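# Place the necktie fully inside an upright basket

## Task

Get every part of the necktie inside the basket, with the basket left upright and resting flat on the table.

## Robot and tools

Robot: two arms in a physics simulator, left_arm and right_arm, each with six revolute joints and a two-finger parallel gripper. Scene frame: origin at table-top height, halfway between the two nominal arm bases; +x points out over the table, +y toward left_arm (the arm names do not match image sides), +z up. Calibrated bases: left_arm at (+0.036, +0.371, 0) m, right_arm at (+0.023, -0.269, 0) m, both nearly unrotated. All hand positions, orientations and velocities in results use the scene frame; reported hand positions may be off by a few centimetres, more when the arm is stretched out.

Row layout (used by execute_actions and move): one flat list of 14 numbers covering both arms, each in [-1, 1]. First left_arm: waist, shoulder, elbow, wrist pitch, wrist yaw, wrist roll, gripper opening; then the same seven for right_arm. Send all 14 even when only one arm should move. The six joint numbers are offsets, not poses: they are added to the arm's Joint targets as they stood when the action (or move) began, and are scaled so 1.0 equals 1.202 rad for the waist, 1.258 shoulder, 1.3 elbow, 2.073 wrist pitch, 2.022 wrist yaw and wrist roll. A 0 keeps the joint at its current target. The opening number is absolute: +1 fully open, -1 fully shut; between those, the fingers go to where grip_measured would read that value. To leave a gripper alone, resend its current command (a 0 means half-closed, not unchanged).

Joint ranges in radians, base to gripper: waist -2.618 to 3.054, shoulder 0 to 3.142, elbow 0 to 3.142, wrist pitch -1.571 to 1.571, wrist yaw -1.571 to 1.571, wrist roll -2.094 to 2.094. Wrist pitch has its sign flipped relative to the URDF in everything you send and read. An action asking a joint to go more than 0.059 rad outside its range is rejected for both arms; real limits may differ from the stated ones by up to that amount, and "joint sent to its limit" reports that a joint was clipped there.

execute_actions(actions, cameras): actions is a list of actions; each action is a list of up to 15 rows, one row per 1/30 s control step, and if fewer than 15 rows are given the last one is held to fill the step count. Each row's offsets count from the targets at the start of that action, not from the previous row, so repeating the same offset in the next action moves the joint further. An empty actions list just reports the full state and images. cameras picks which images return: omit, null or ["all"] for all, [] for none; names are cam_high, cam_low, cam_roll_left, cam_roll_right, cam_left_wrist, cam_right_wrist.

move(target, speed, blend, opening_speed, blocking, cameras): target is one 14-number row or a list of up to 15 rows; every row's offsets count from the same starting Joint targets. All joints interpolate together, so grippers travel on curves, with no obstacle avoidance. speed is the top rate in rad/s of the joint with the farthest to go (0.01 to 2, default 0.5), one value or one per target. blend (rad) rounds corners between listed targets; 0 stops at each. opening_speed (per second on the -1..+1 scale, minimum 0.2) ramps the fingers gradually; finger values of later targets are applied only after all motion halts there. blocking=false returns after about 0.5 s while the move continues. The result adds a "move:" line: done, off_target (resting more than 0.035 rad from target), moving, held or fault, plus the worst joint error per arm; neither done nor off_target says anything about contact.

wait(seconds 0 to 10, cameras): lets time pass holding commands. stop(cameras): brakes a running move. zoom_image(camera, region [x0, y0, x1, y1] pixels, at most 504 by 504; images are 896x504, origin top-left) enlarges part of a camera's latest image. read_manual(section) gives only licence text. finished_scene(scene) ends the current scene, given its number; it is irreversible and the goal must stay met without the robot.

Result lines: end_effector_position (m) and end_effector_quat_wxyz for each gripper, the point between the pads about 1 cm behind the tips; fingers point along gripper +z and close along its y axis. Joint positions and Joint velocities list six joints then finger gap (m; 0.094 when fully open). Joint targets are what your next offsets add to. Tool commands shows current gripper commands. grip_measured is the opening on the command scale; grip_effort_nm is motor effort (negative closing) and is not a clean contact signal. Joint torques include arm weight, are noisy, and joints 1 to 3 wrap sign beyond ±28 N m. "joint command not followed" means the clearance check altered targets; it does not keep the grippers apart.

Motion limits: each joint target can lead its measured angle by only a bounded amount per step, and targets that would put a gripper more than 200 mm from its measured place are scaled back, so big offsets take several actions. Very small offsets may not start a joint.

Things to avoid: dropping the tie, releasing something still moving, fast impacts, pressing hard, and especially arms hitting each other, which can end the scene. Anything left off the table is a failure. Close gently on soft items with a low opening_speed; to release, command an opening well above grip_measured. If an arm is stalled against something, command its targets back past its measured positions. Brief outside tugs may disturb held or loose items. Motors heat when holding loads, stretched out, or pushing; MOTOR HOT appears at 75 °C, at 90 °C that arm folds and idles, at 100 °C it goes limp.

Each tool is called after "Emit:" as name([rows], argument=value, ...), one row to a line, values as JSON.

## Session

Emit:
execute_actions(actions=[])

Scene clock: 0.00 s.
left_arm: end_effector_position=(+0.3107, -0.1151, +0.2620) grip_measured=+1.000 grip_effort_nm=n/a end_effector_quat_wxyz=(+0.242, +0.171, +0.896, -0.329) | right_arm: end_effector_position=(+0.4923, -0.5569, +0.1469) grip_measured=+1.000 grip_effort_nm=n/a end_effector_quat_wxyz=(+0.611, +0.436, +0.505, -0.426)
Joint positions: left_arm=[-1.019 2.002 2.039 0.767 0.066 -0.69 0.094] | right_arm=[-0.242 2.366 1.263 -1.325 1.043 -0.088 0.094]
Joint velocities: within noise
Joint torques (N m): no reading
Motor temperatures (°C): left_arm=[21 30 29 26 20 24 21] | right_arm=[24 25 27 25 25 23 21]
Heat: left arm: 30 °C; right arm: 27 °C.
Joint targets: left_arm=[-1.019 1.980 2.054 0.754 0.062 -0.685] | right_arm=[-0.242 2.356 1.270 -1.325 1.040 -0.089]
Tool commands: left_gripper/opening=+1.0 right_gripper/opening=+1.0

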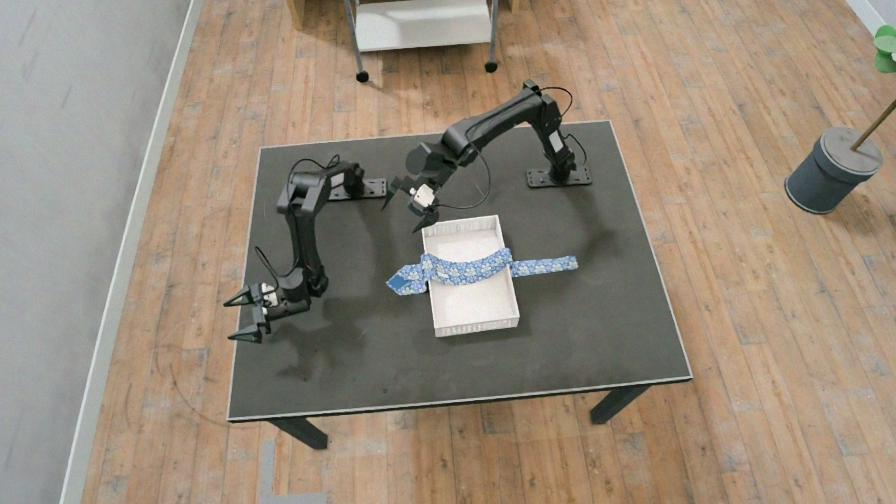

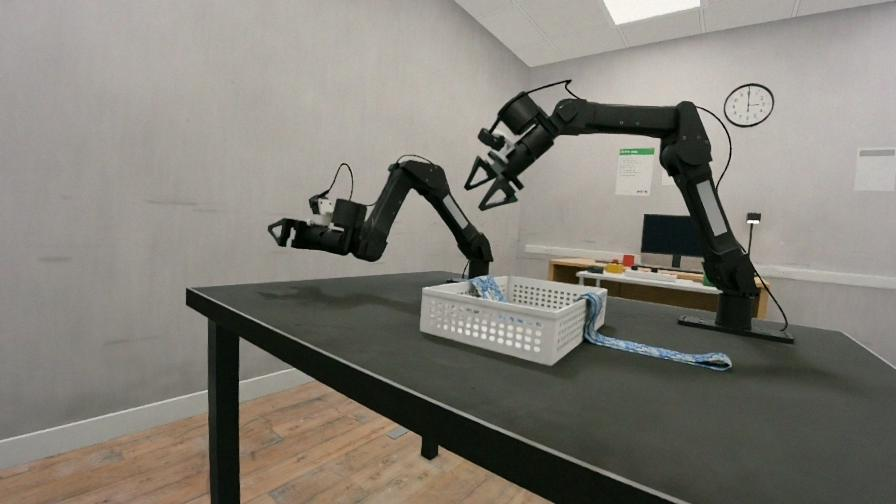

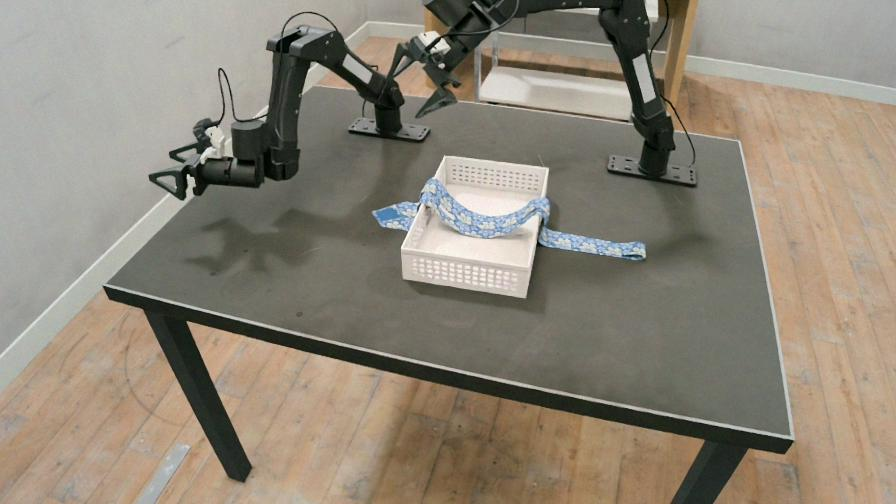

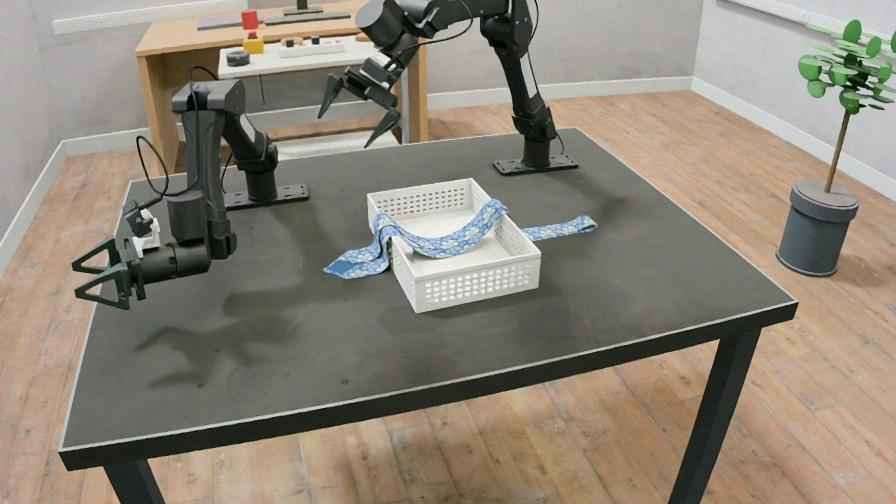

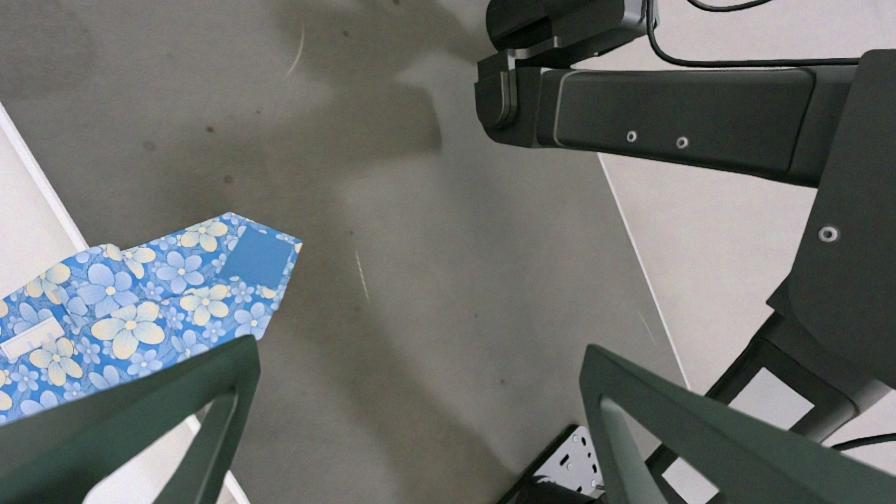

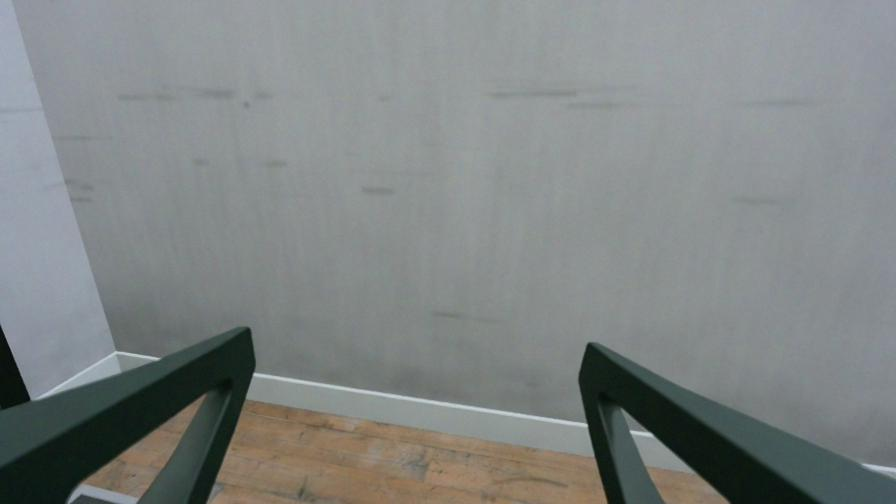

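Emit:
zoom_image(camera="cam_roll_right", region=[300, 160, 620, 340])

Emit:
zoom_image(camera="cam_high", region=[370, 200, 600, 350])

Emit:
zoom_image(camera="cam_roll_left", region=[360, 140, 660, 310])

Scaled by 1.575 from the camera's 896x504 image, which has a finer 1280x720 frame.

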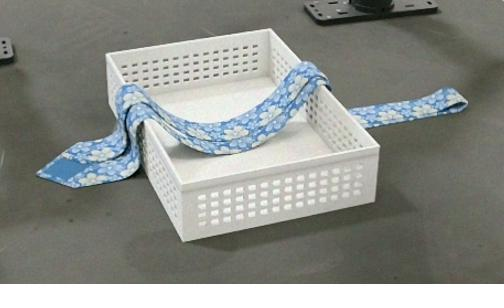

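Scaled by 2.191 from the camera's 896x504 image, which has a finer 1280x720 frame.

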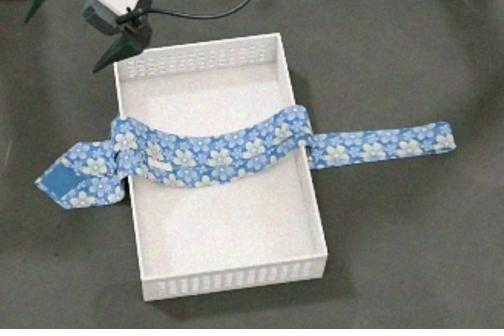

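Scaled by 1.680 from the camera's 896x504 image, which has a finer 1280x720 frame.

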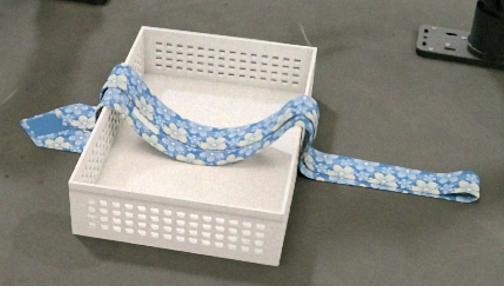

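Emit:
move(target=[0.1938, 0.05, -0.0225, 0.2547, -0.0307, 0.7181, 1, 0, 0, 0, 0, 0, 0, 1], speed=1.0, cameras=["cam_high", "cam_left_wrist", "cam_roll_right"])

Scene clock: 19.00 s.
left_arm: end_effector_position=(+0.3522, +0.0420, +0.1759) grip_measured=+1.000 grip_effort_nm=-0.032 end_effector_quat_wxyz=(+0.147, +0.697, +0.702, -0.006) | right_arm: end_effector_position=(+0.4923, -0.5569, +0.1469) grip_measured=+1.000 grip_effort_nm=-0.017 end_effector_quat_wxyz=(+0.611, +0.436, +0.505, -0.426)
Joint positions: left_arm=[-0.787 2.036 2.033 1.272 0.005 0.758 0.094] | right_arm=[-0.242 2.366 1.263 -1.325 1.043 -0.088 0.094]
Joint torques (N m): left_arm=[0.14 -10.25 5.41 -0.53 -0.04 0.12] | right_arm=[0.01 -14.02 6.45 -1.69 -0.12 0]
Motor temperatures (°C): left_arm=[21 35 33 29 20 24 21] | right_arm=[24 35 29 26 25 23 21]
Heat: left arm: 35 °C; right arm: 35 °C.
Joint targets: left_arm=[-0.786 2.043 2.025 1.282 0.000 0.767] | right_arm=[-0.242 2.356 1.270 -1.325 1.040 -0.089]
move: done
Images, in order: cam_high, cam_roll_right, cam_left_wrist.

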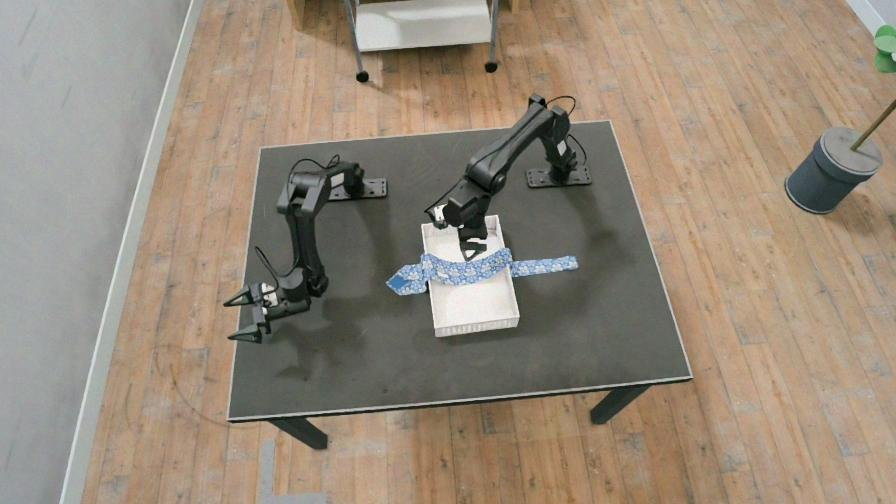

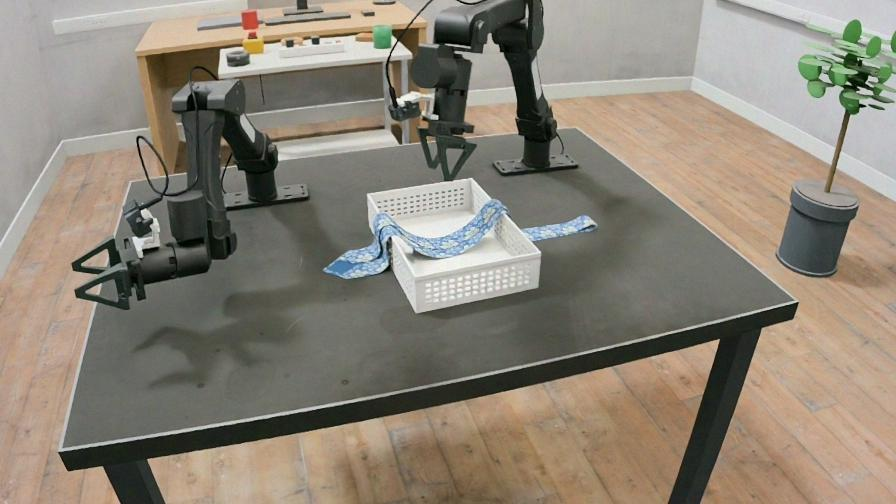

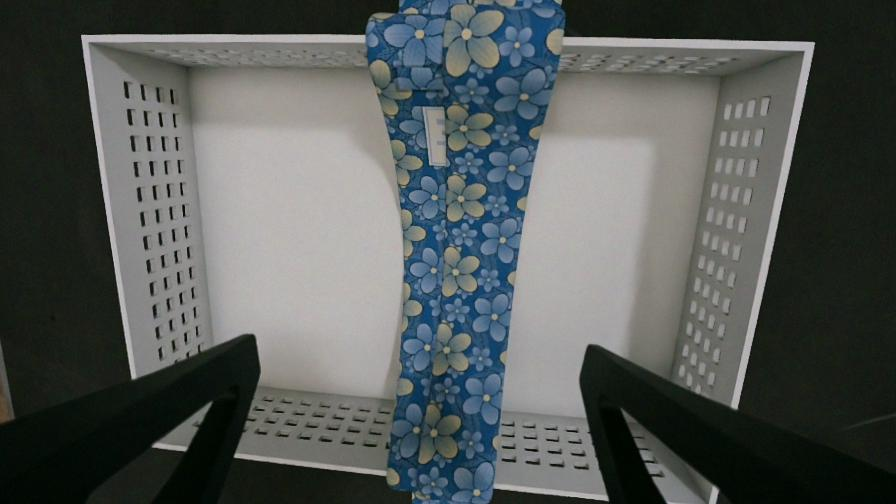

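Emit:
move(target=[0.0341, 0.2130, -0.0111, -0.0055, 0, 0.0099, 1, 0, 0, 0, 0, 0, 0, 1], speed=0.3, cameras=["cam_roll_left", "cam_left_wrist", "cam_roll_right"])

Emit:
zoom_image(camera="cam_roll_left", region=[360, 120, 660, 310])

Scene clock: 29.20 s.
left_arm: end_effector_position=(+0.3598, +0.0581, +0.0501) grip_measured=+1.000 grip_effort_nm=-0.027 end_effector_quat_wxyz=(+0.000, +0.698, +0.716, -0.002) | right_arm: end_effector_position=(+0.4923, -0.5569, +0.1469) grip_measured=+1.000 grip_effort_nm=-0.012 end_effector_quat_wxyz=(+0.611, +0.436, +0.505, -0.426)
Joint positions: left_arm=[-0.75 2.313 2.014 1.272 0.005 0.777 0.094] | right_arm=[-0.242 2.366 1.263 -1.325 1.043 -0.088 0.094]
Joint torques (N m): left_arm=[0.51 -12.64 5.52 -0.16 -0.03 0.09] | right_arm=[0.01 -14.08 6.41 -1.67 -0.13 -0.01]
Joint targets: left_arm=[-0.745 2.311 2.010 1.271 0.000 0.787] | right_arm=[-0.242 2.356 1.270 -1.325 1.040 -0.089]
move: done
Images, in order: cam_roll_left, cam_roll_right, cam_left_wrist.

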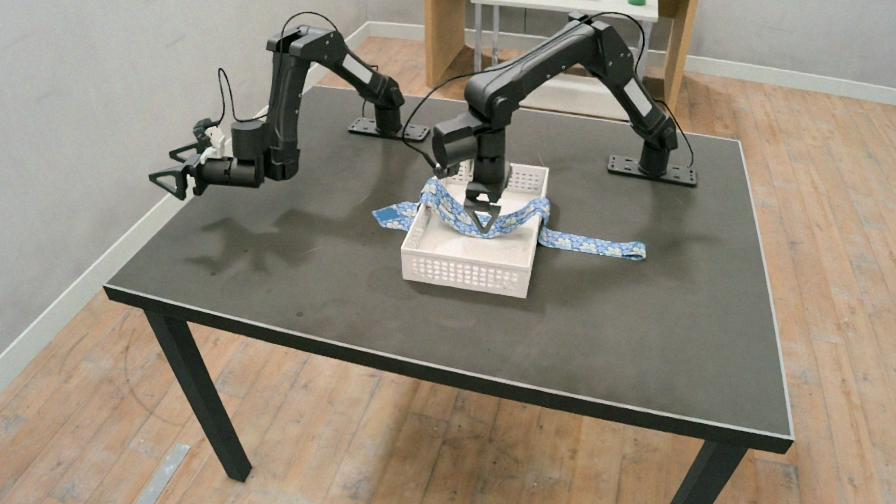

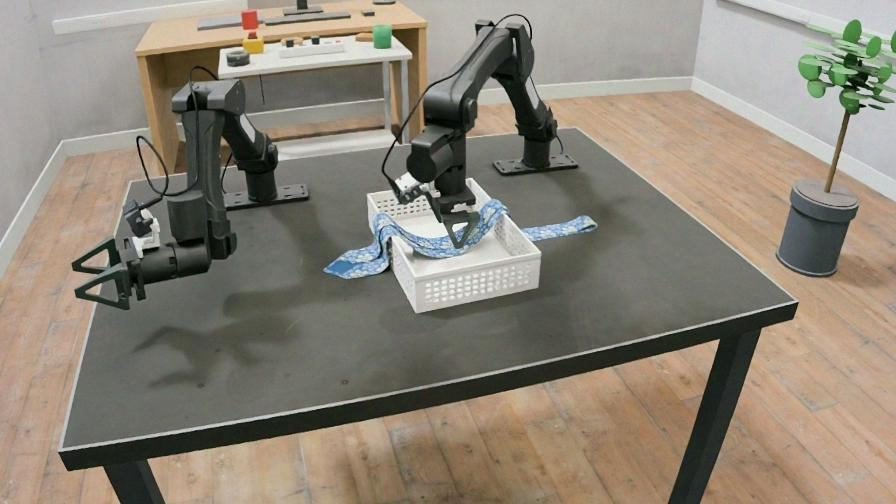

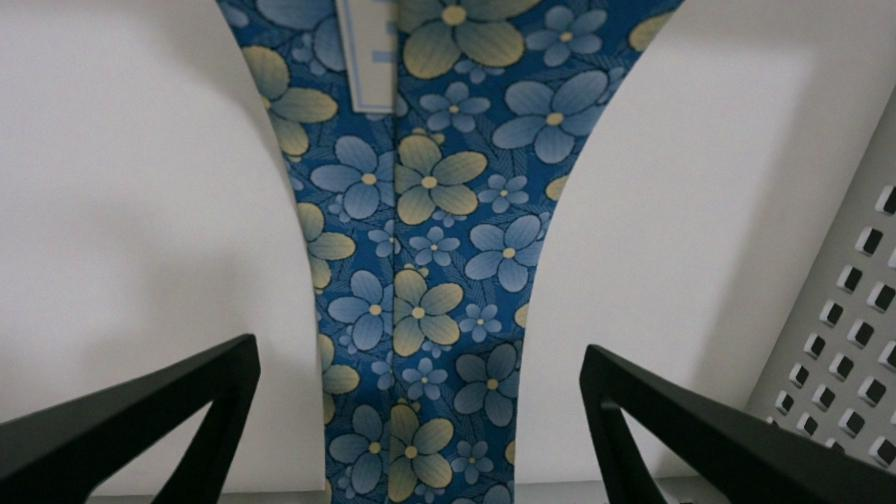

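Scaled by 1.680 from the camera's 896x504 image, which has a finer 1280x720 frame.

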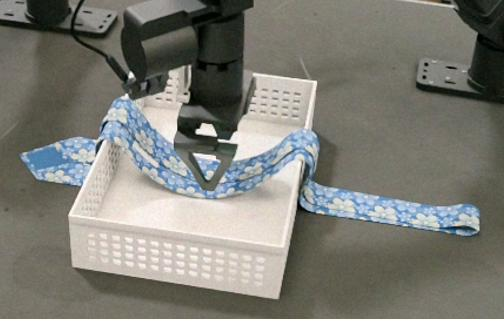

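Emit:
move(target=[0, 0.0100, -0.0604, -0.0439, 0, 0, 1, 0, 0, 0, 0, 0, 0, 1], speed=0.12, cameras=["cam_left_wrist", "cam_roll_left"])

Emit:
zoom_image(camera="cam_roll_left", region=[360, 120, 660, 310])

Scene clock: 32.30 s.
left_arm: end_effector_position=(+0.3581, +0.0597, +0.0310) grip_measured=+1.000 grip_effort_nm=-0.032 end_effector_quat_wxyz=(-0.002, +0.698, +0.716, -0.002) | right_arm: end_effector_position=(+0.4923, -0.5569, +0.1469) grip_measured=+1.000 grip_effort_nm=-0.012 end_effector_quat_wxyz=(+0.611, +0.436, +0.505, -0.426)
Joint positions: left_arm=[-0.75 2.314 1.941 1.201 0.005 0.777 0.094] | right_arm=[-0.242 2.366 1.263 -1.325 1.043 -0.088 0.094]
Joint torques (N m): left_arm=[0.51 -11.73 5.01 -0.34 -0.03 0.1] | right_arm=[0.06 -14.02 6.39 -1.68 -0.15 0.01]
Joint targets: left_arm=[-0.745 2.324 1.932 1.180 0.000 0.787] | right_arm=[-0.242 2.356 1.270 -1.325 1.040 -0.089]
move: done
Images, in order: cam_roll_left, cam_left_wrist.

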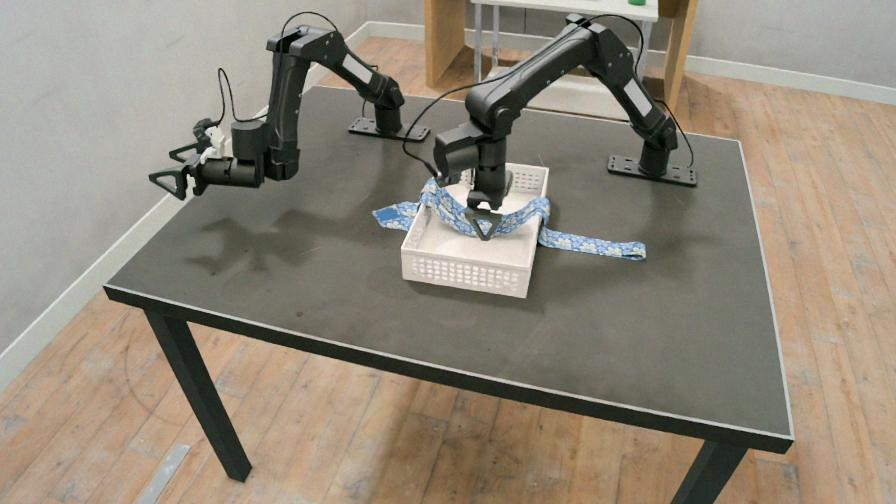

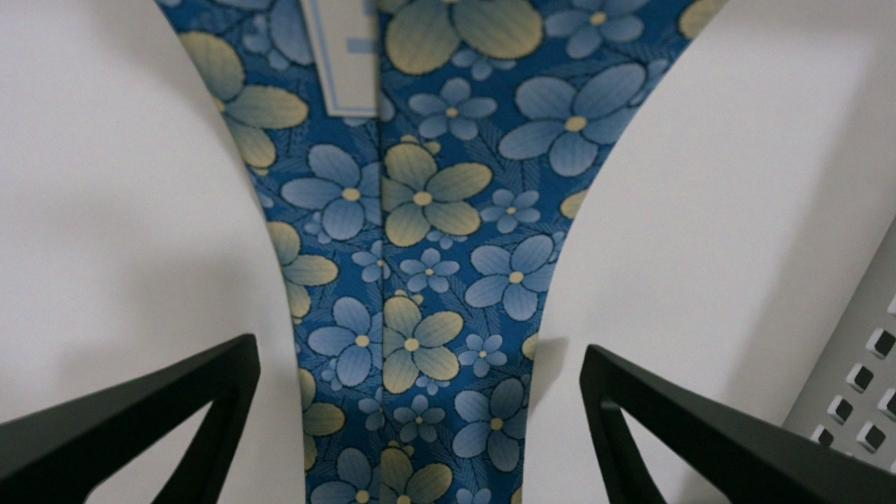

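Scaled by 1.680 from the camera's 896x504 image, which has a finer 1280x720 frame.

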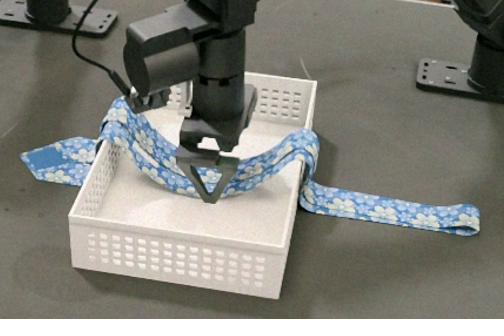

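Emit:
move(target=[0, 0, 0, 0, 0, 0, -1, 0, 0, 0, 0, 0, 0, 1], opening_speed=2.0, cameras=["cam_left_wrist", "cam_roll_left"])

Emit:
zoom_image(camera="cam_roll_left", region=[360, 120, 660, 310])

Scene clock: 34.57 s.
left_arm: end_effector_position=(+0.3583, +0.0595, +0.0310) grip_measured=-0.986 grip_effort_nm=-0.779 end_effector_quat_wxyz=(-0.001, +0.698, +0.716, -0.002) | right_arm: end_effector_position=(+0.4923, -0.5569, +0.1469) grip_measured=+1.000 grip_effort_nm=-0.017 end_effector_quat_wxyz=(+0.611, +0.436, +0.505, -0.426)
Joint positions: left_arm=[-0.75 2.314 1.941 1.2 0.005 0.777 0.001] | right_arm=[-0.242 2.366 1.263 -1.325 1.043 -0.088 0.094]
Joint torques (N m): left_arm=[0.53 -11.73 5.03 -0.32 -0.02 0.1] | right_arm=[-0.05 -13.97 6.42 -1.68 -0.14 0]
Joint targets: left_arm=[-0.745 2.324 1.932 1.179 0.000 0.787] | right_arm=[-0.242 2.356 1.270 -1.325 1.040 -0.089]
move: done
Images, in order: cam_roll_left, cam_left_wrist.

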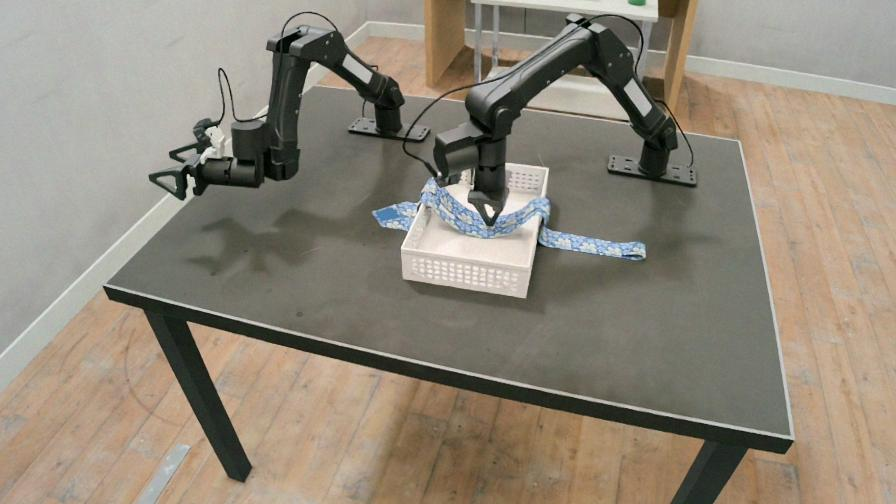

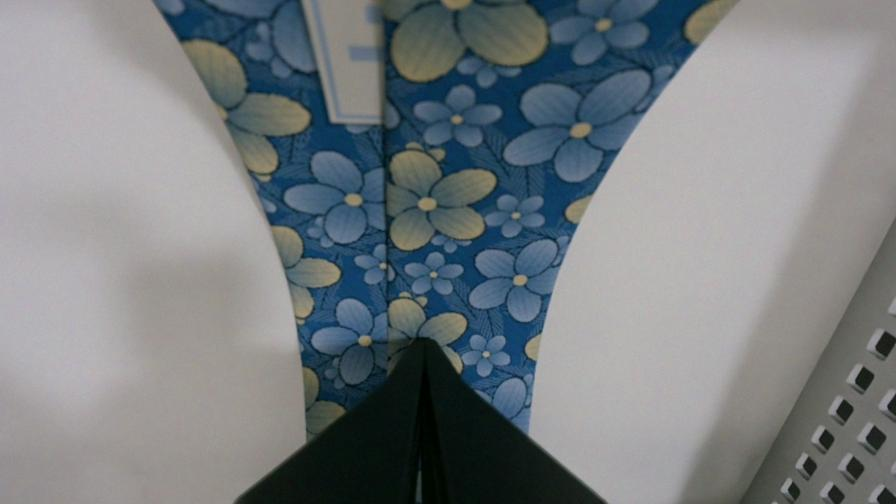

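Scaled by 1.680 from the camera's 896x504 image, which has a finer 1280x720 frame.

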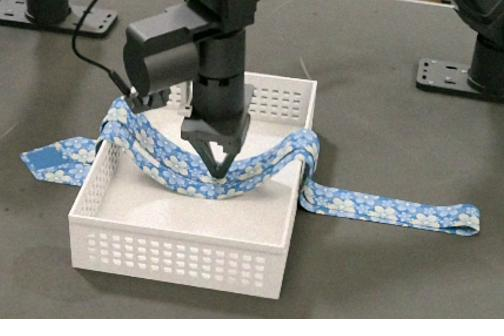

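Emit:
move([
  [0, 0, 0, 0, 0, 0, 0.9, 0, 0, 0, 0, 0, 0, 1],
  [0, 0.0048, -0.0290, -0.0211, 0, 0, 0.9, 0, 0, 0, 0, 0, 0, 1],
], speed=[0.5, 0.08], cameras=["cam_left_wrist"])

Emit:
zoom_image(camera="cam_left_wrist", region=[200, 250, 650, 504])

Scene clock: 37.50 s.
left_arm: end_effector_position=(+0.3580, +0.0614, +0.0245) grip_measured=+0.897 grip_effort_nm=0.125 end_effector_quat_wxyz=(-0.002, +0.698, +0.716, +0.001) | right_arm: end_effector_position=(+0.4923, -0.5569, +0.1469) grip_measured=+1.000 grip_effort_nm=-0.022 end_effector_quat_wxyz=(+0.611, +0.436, +0.505, -0.426)
Joint positions: left_arm=[-0.75 2.314 1.915 1.176 -0.002 0.778 0.089] | right_arm=[-0.242 2.366 1.263 -1.325 1.043 -0.088 0.094]
Joint torques (N m): left_arm=[0.51 -11.21 4.04 -0.51 0.03 0.1] | right_arm=[0.02 -14.09 6.38 -1.68 -0.13 -0.01]
Motor temperatures (°C): left_arm=[21 39 31 27 20 24 21] | right_arm=[24 40 30 27 25 23 21]
Heat: left arm: 39 °C; right arm: 40 °C.
Joint targets: left_arm=[-0.745 2.330 1.894 1.136 0.000 0.787] | right_arm=[-0.242 2.356 1.270 -1.325 1.040 -0.089]
move: off_target (left_arm); left_arm: the wrist pitch is farthest, 0.041 rad from its target
Images, in order: cam_left_wrist.

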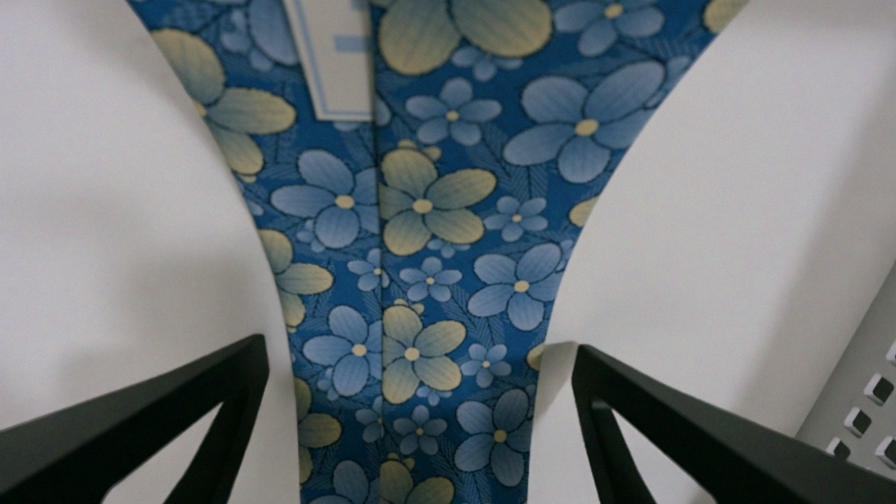

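Scaled by 1.120 from the camera's 896x504 image, which has a finer 1280x720 frame.

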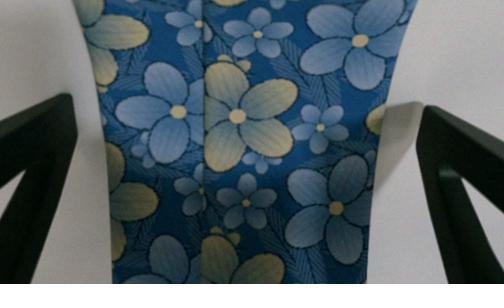

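Emit:
move(target=[0, 0, 0, 0, 0, 0, -1, 0, 0, 0, 0, 0, 0, 1], opening_speed=2.0, cameras=["cam_left_wrist"])

Scene clock: 39.33 s.
left_arm: end_effector_position=(+0.3656, +0.0587, +0.0237) grip_measured=-0.903 grip_effort_nm=-1.057 end_effector_quat_wxyz=(+0.013, +0.697, +0.717, +0.006) | right_arm: end_effector_position=(+0.4923, -0.5569, +0.1469) grip_measured=+1.000 grip_effort_nm=-0.012 end_effector_quat_wxyz=(+0.611, +0.436, +0.505, -0.426)
Joint positions: left_arm=[-0.747 2.314 1.911 1.142 -0.011 0.778 0.005] | right_arm=[-0.242 2.366 1.263 -1.325 1.043 -0.088 0.094]
Joint torques (N m): left_arm=[0.18 -11.23 4.37 -0.24 0.1 0.09] | right_arm=[0.02 -14.01 6.49 -1.68 -0.11 -0.02]
Joint targets: left_arm=[-0.745 2.330 1.894 1.136 0.000 0.787] | right_arm=[-0.242 2.356 1.270 -1.325 1.040 -0.089]
move: done
Images, in order: cam_left_wrist.

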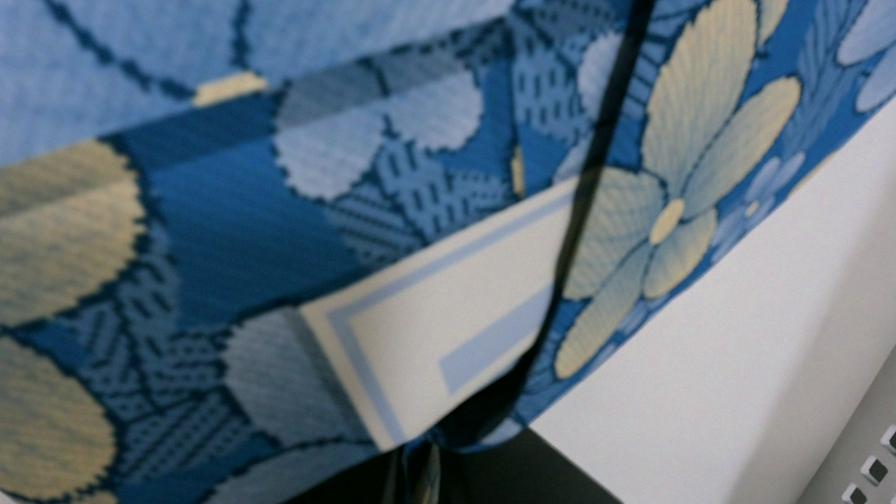

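Emit:
move([
  [-0.0083, -0.3831, -0.0701, -0.0392, 0, 0, -1, 0, 0, 0, 0, 0, 0, 1],
  [-0.0083, -0.6669, -0.1314, -0.2431, 0, 0, -1, 0, 0, 0, 0, 0, 0, 1],
], speed=0.5, blend=[0.15, 0], cameras=["cam_high", "cam_low", "cam_roll_left", "cam_roll_right"])

Scene clock: 46.40 s.
left_arm: end_effector_position=(+0.3647, +0.0587, +0.3861) grip_measured=-0.903 grip_effort_nm=-1.053 end_effector_quat_wxyz=(+0.531, +0.590, +0.608, +0.009) | right_arm: end_effector_position=(+0.4923, -0.5569, +0.1469) grip_measured=+1.000 grip_effort_nm=-0.012 end_effector_quat_wxyz=(+0.611, +0.436, +0.505, -0.426)
Joint positions: left_arm=[-0.748 1.509 1.731 0.673 -0.011 0.783 0.005] | right_arm=[-0.242 2.366 1.263 -1.325 1.043 -0.088 0.094]
Joint torques (N m): left_arm=[-0.55 -7.94 5.89 -1.89 0.11 0.03] | right_arm=[0.03 -14.01 6.32 -1.68 -0.13 0]
Joint targets: left_arm=[-0.755 1.491 1.723 0.632 0.000 0.787] | right_arm=[-0.242 2.356 1.270 -1.325 1.040 -0.089]
move: off_target (left_arm); left_arm: the wrist pitch is farthest, 0.041 rad from its target
Images, in order: cam_high, cam_low, cam_roll_left, cam_roll_right.

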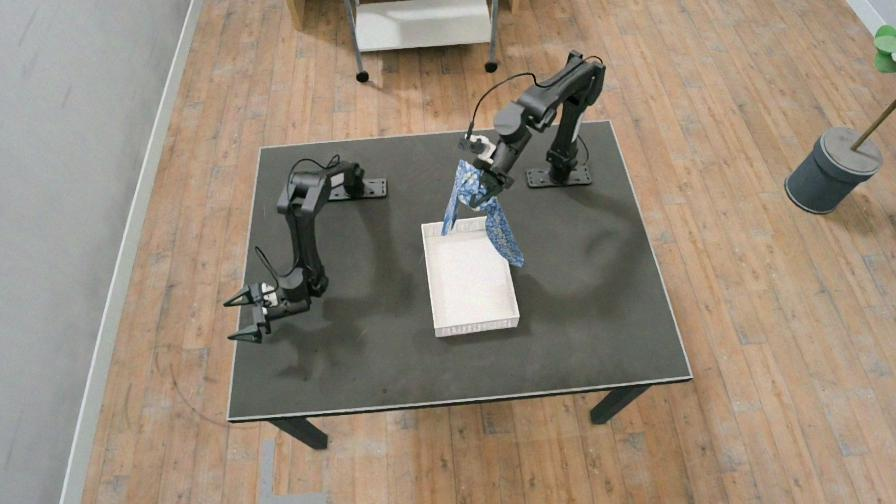

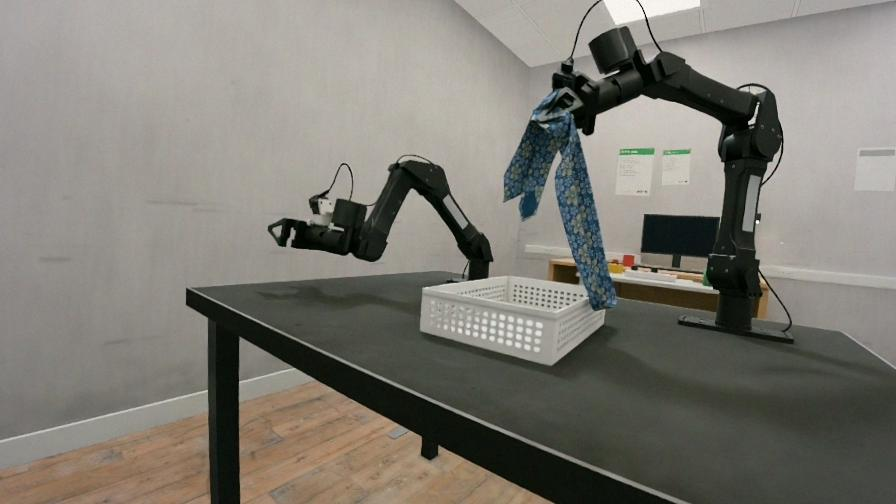

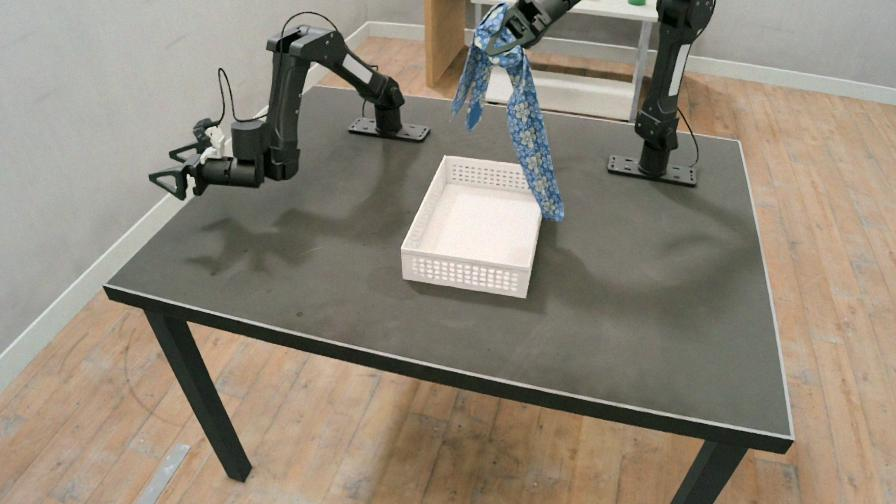

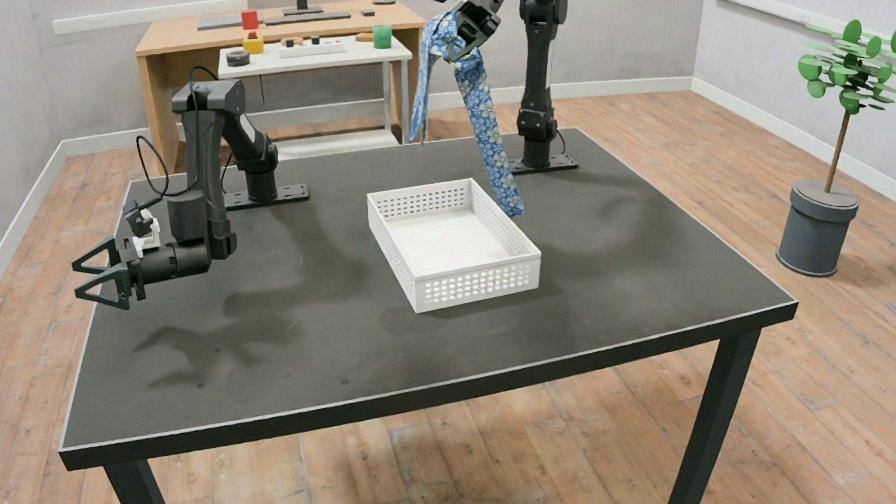

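Emit:
move([
  [-0.0083, 0.0025, 0.0818, -0.0466, 0, 0, -1, 0, 0, 0, 0, 0, 0, 1],
  [-0.0666, 0.1154, 0.1905, -0.0470, 0, 0, -1, 0, 0, 0, 0, 0, 0, 1],
], speed=[0.3, 0.3], blend=[0.05, 0], cameras=["cam_high", "cam_low", "cam_roll_left", "cam_roll_right"])

Scene clock: 51.53 s.
left_arm: end_effector_position=(+0.3653, +0.0002, +0.4405) grip_measured=-0.903 grip_effort_nm=-1.057 end_effector_quat_wxyz=(+0.601, +0.580, +0.549, -0.016) | right_arm: end_effector_position=(+0.4923, -0.5569, +0.1469) grip_measured=+1.000 grip_effort_nm=-0.017 end_effector_quat_wxyz=(+0.611, +0.436, +0.505, -0.426)
Joint positions: left_arm=[-0.832 1.643 1.932 0.569 -0.011 0.784 0.005] | right_arm=[-0.242 2.366 1.263 -1.325 1.043 -0.088 0.094]
Joint torques (N m): left_arm=[-0.21 -8.18 9.76 -1.9 0.11 0.02] | right_arm=[0.03 -14.06 6.41 -1.67 -0.14 -0.02]
Joint targets: left_arm=[-0.836 1.636 1.971 0.535 0.000 0.787] | right_arm=[-0.242 2.356 1.270 -1.325 1.040 -0.089]
move: off_target (left_arm); left_arm: the elbow is farthest, 0.039 rad from its target
Images, in order: cam_high, cam_low, cam_roll_left, cam_roll_right.

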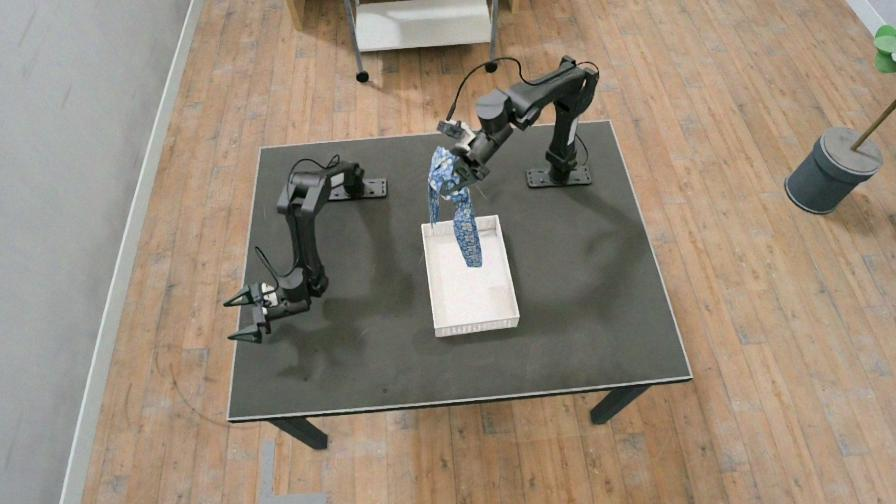

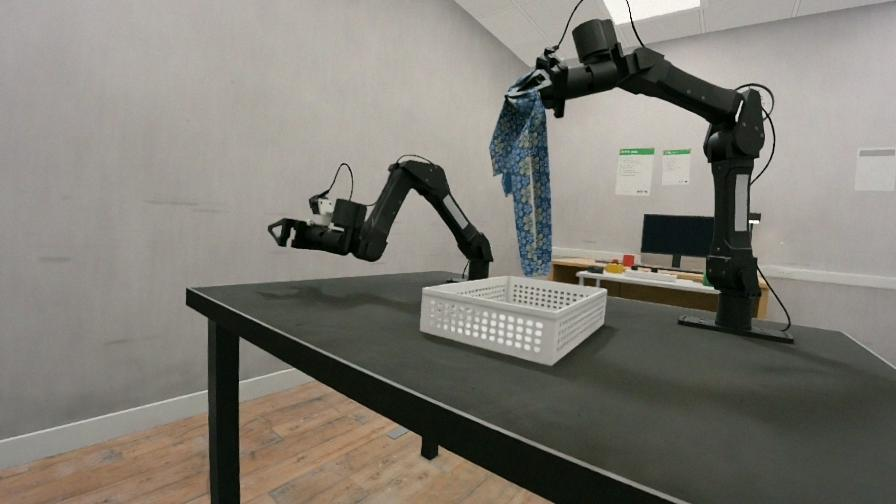

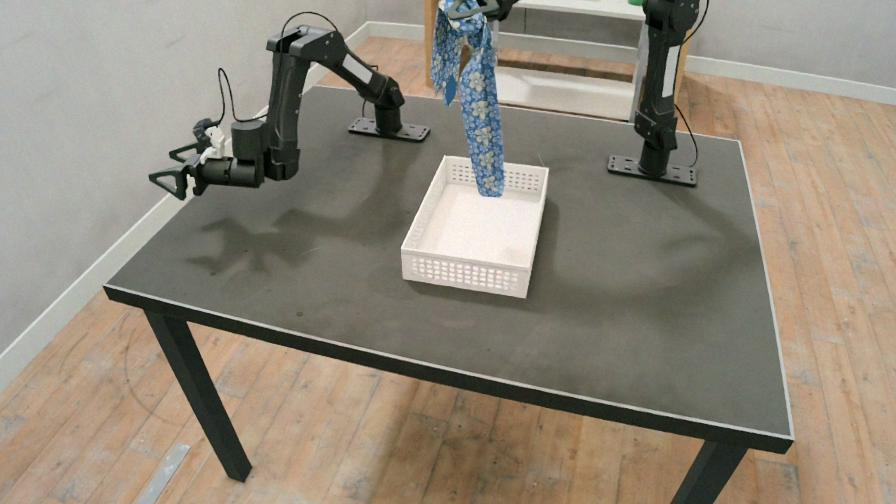

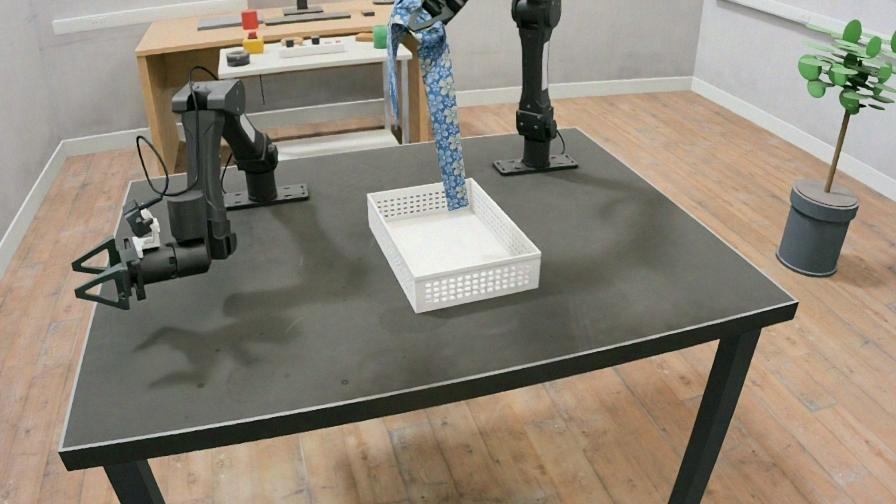

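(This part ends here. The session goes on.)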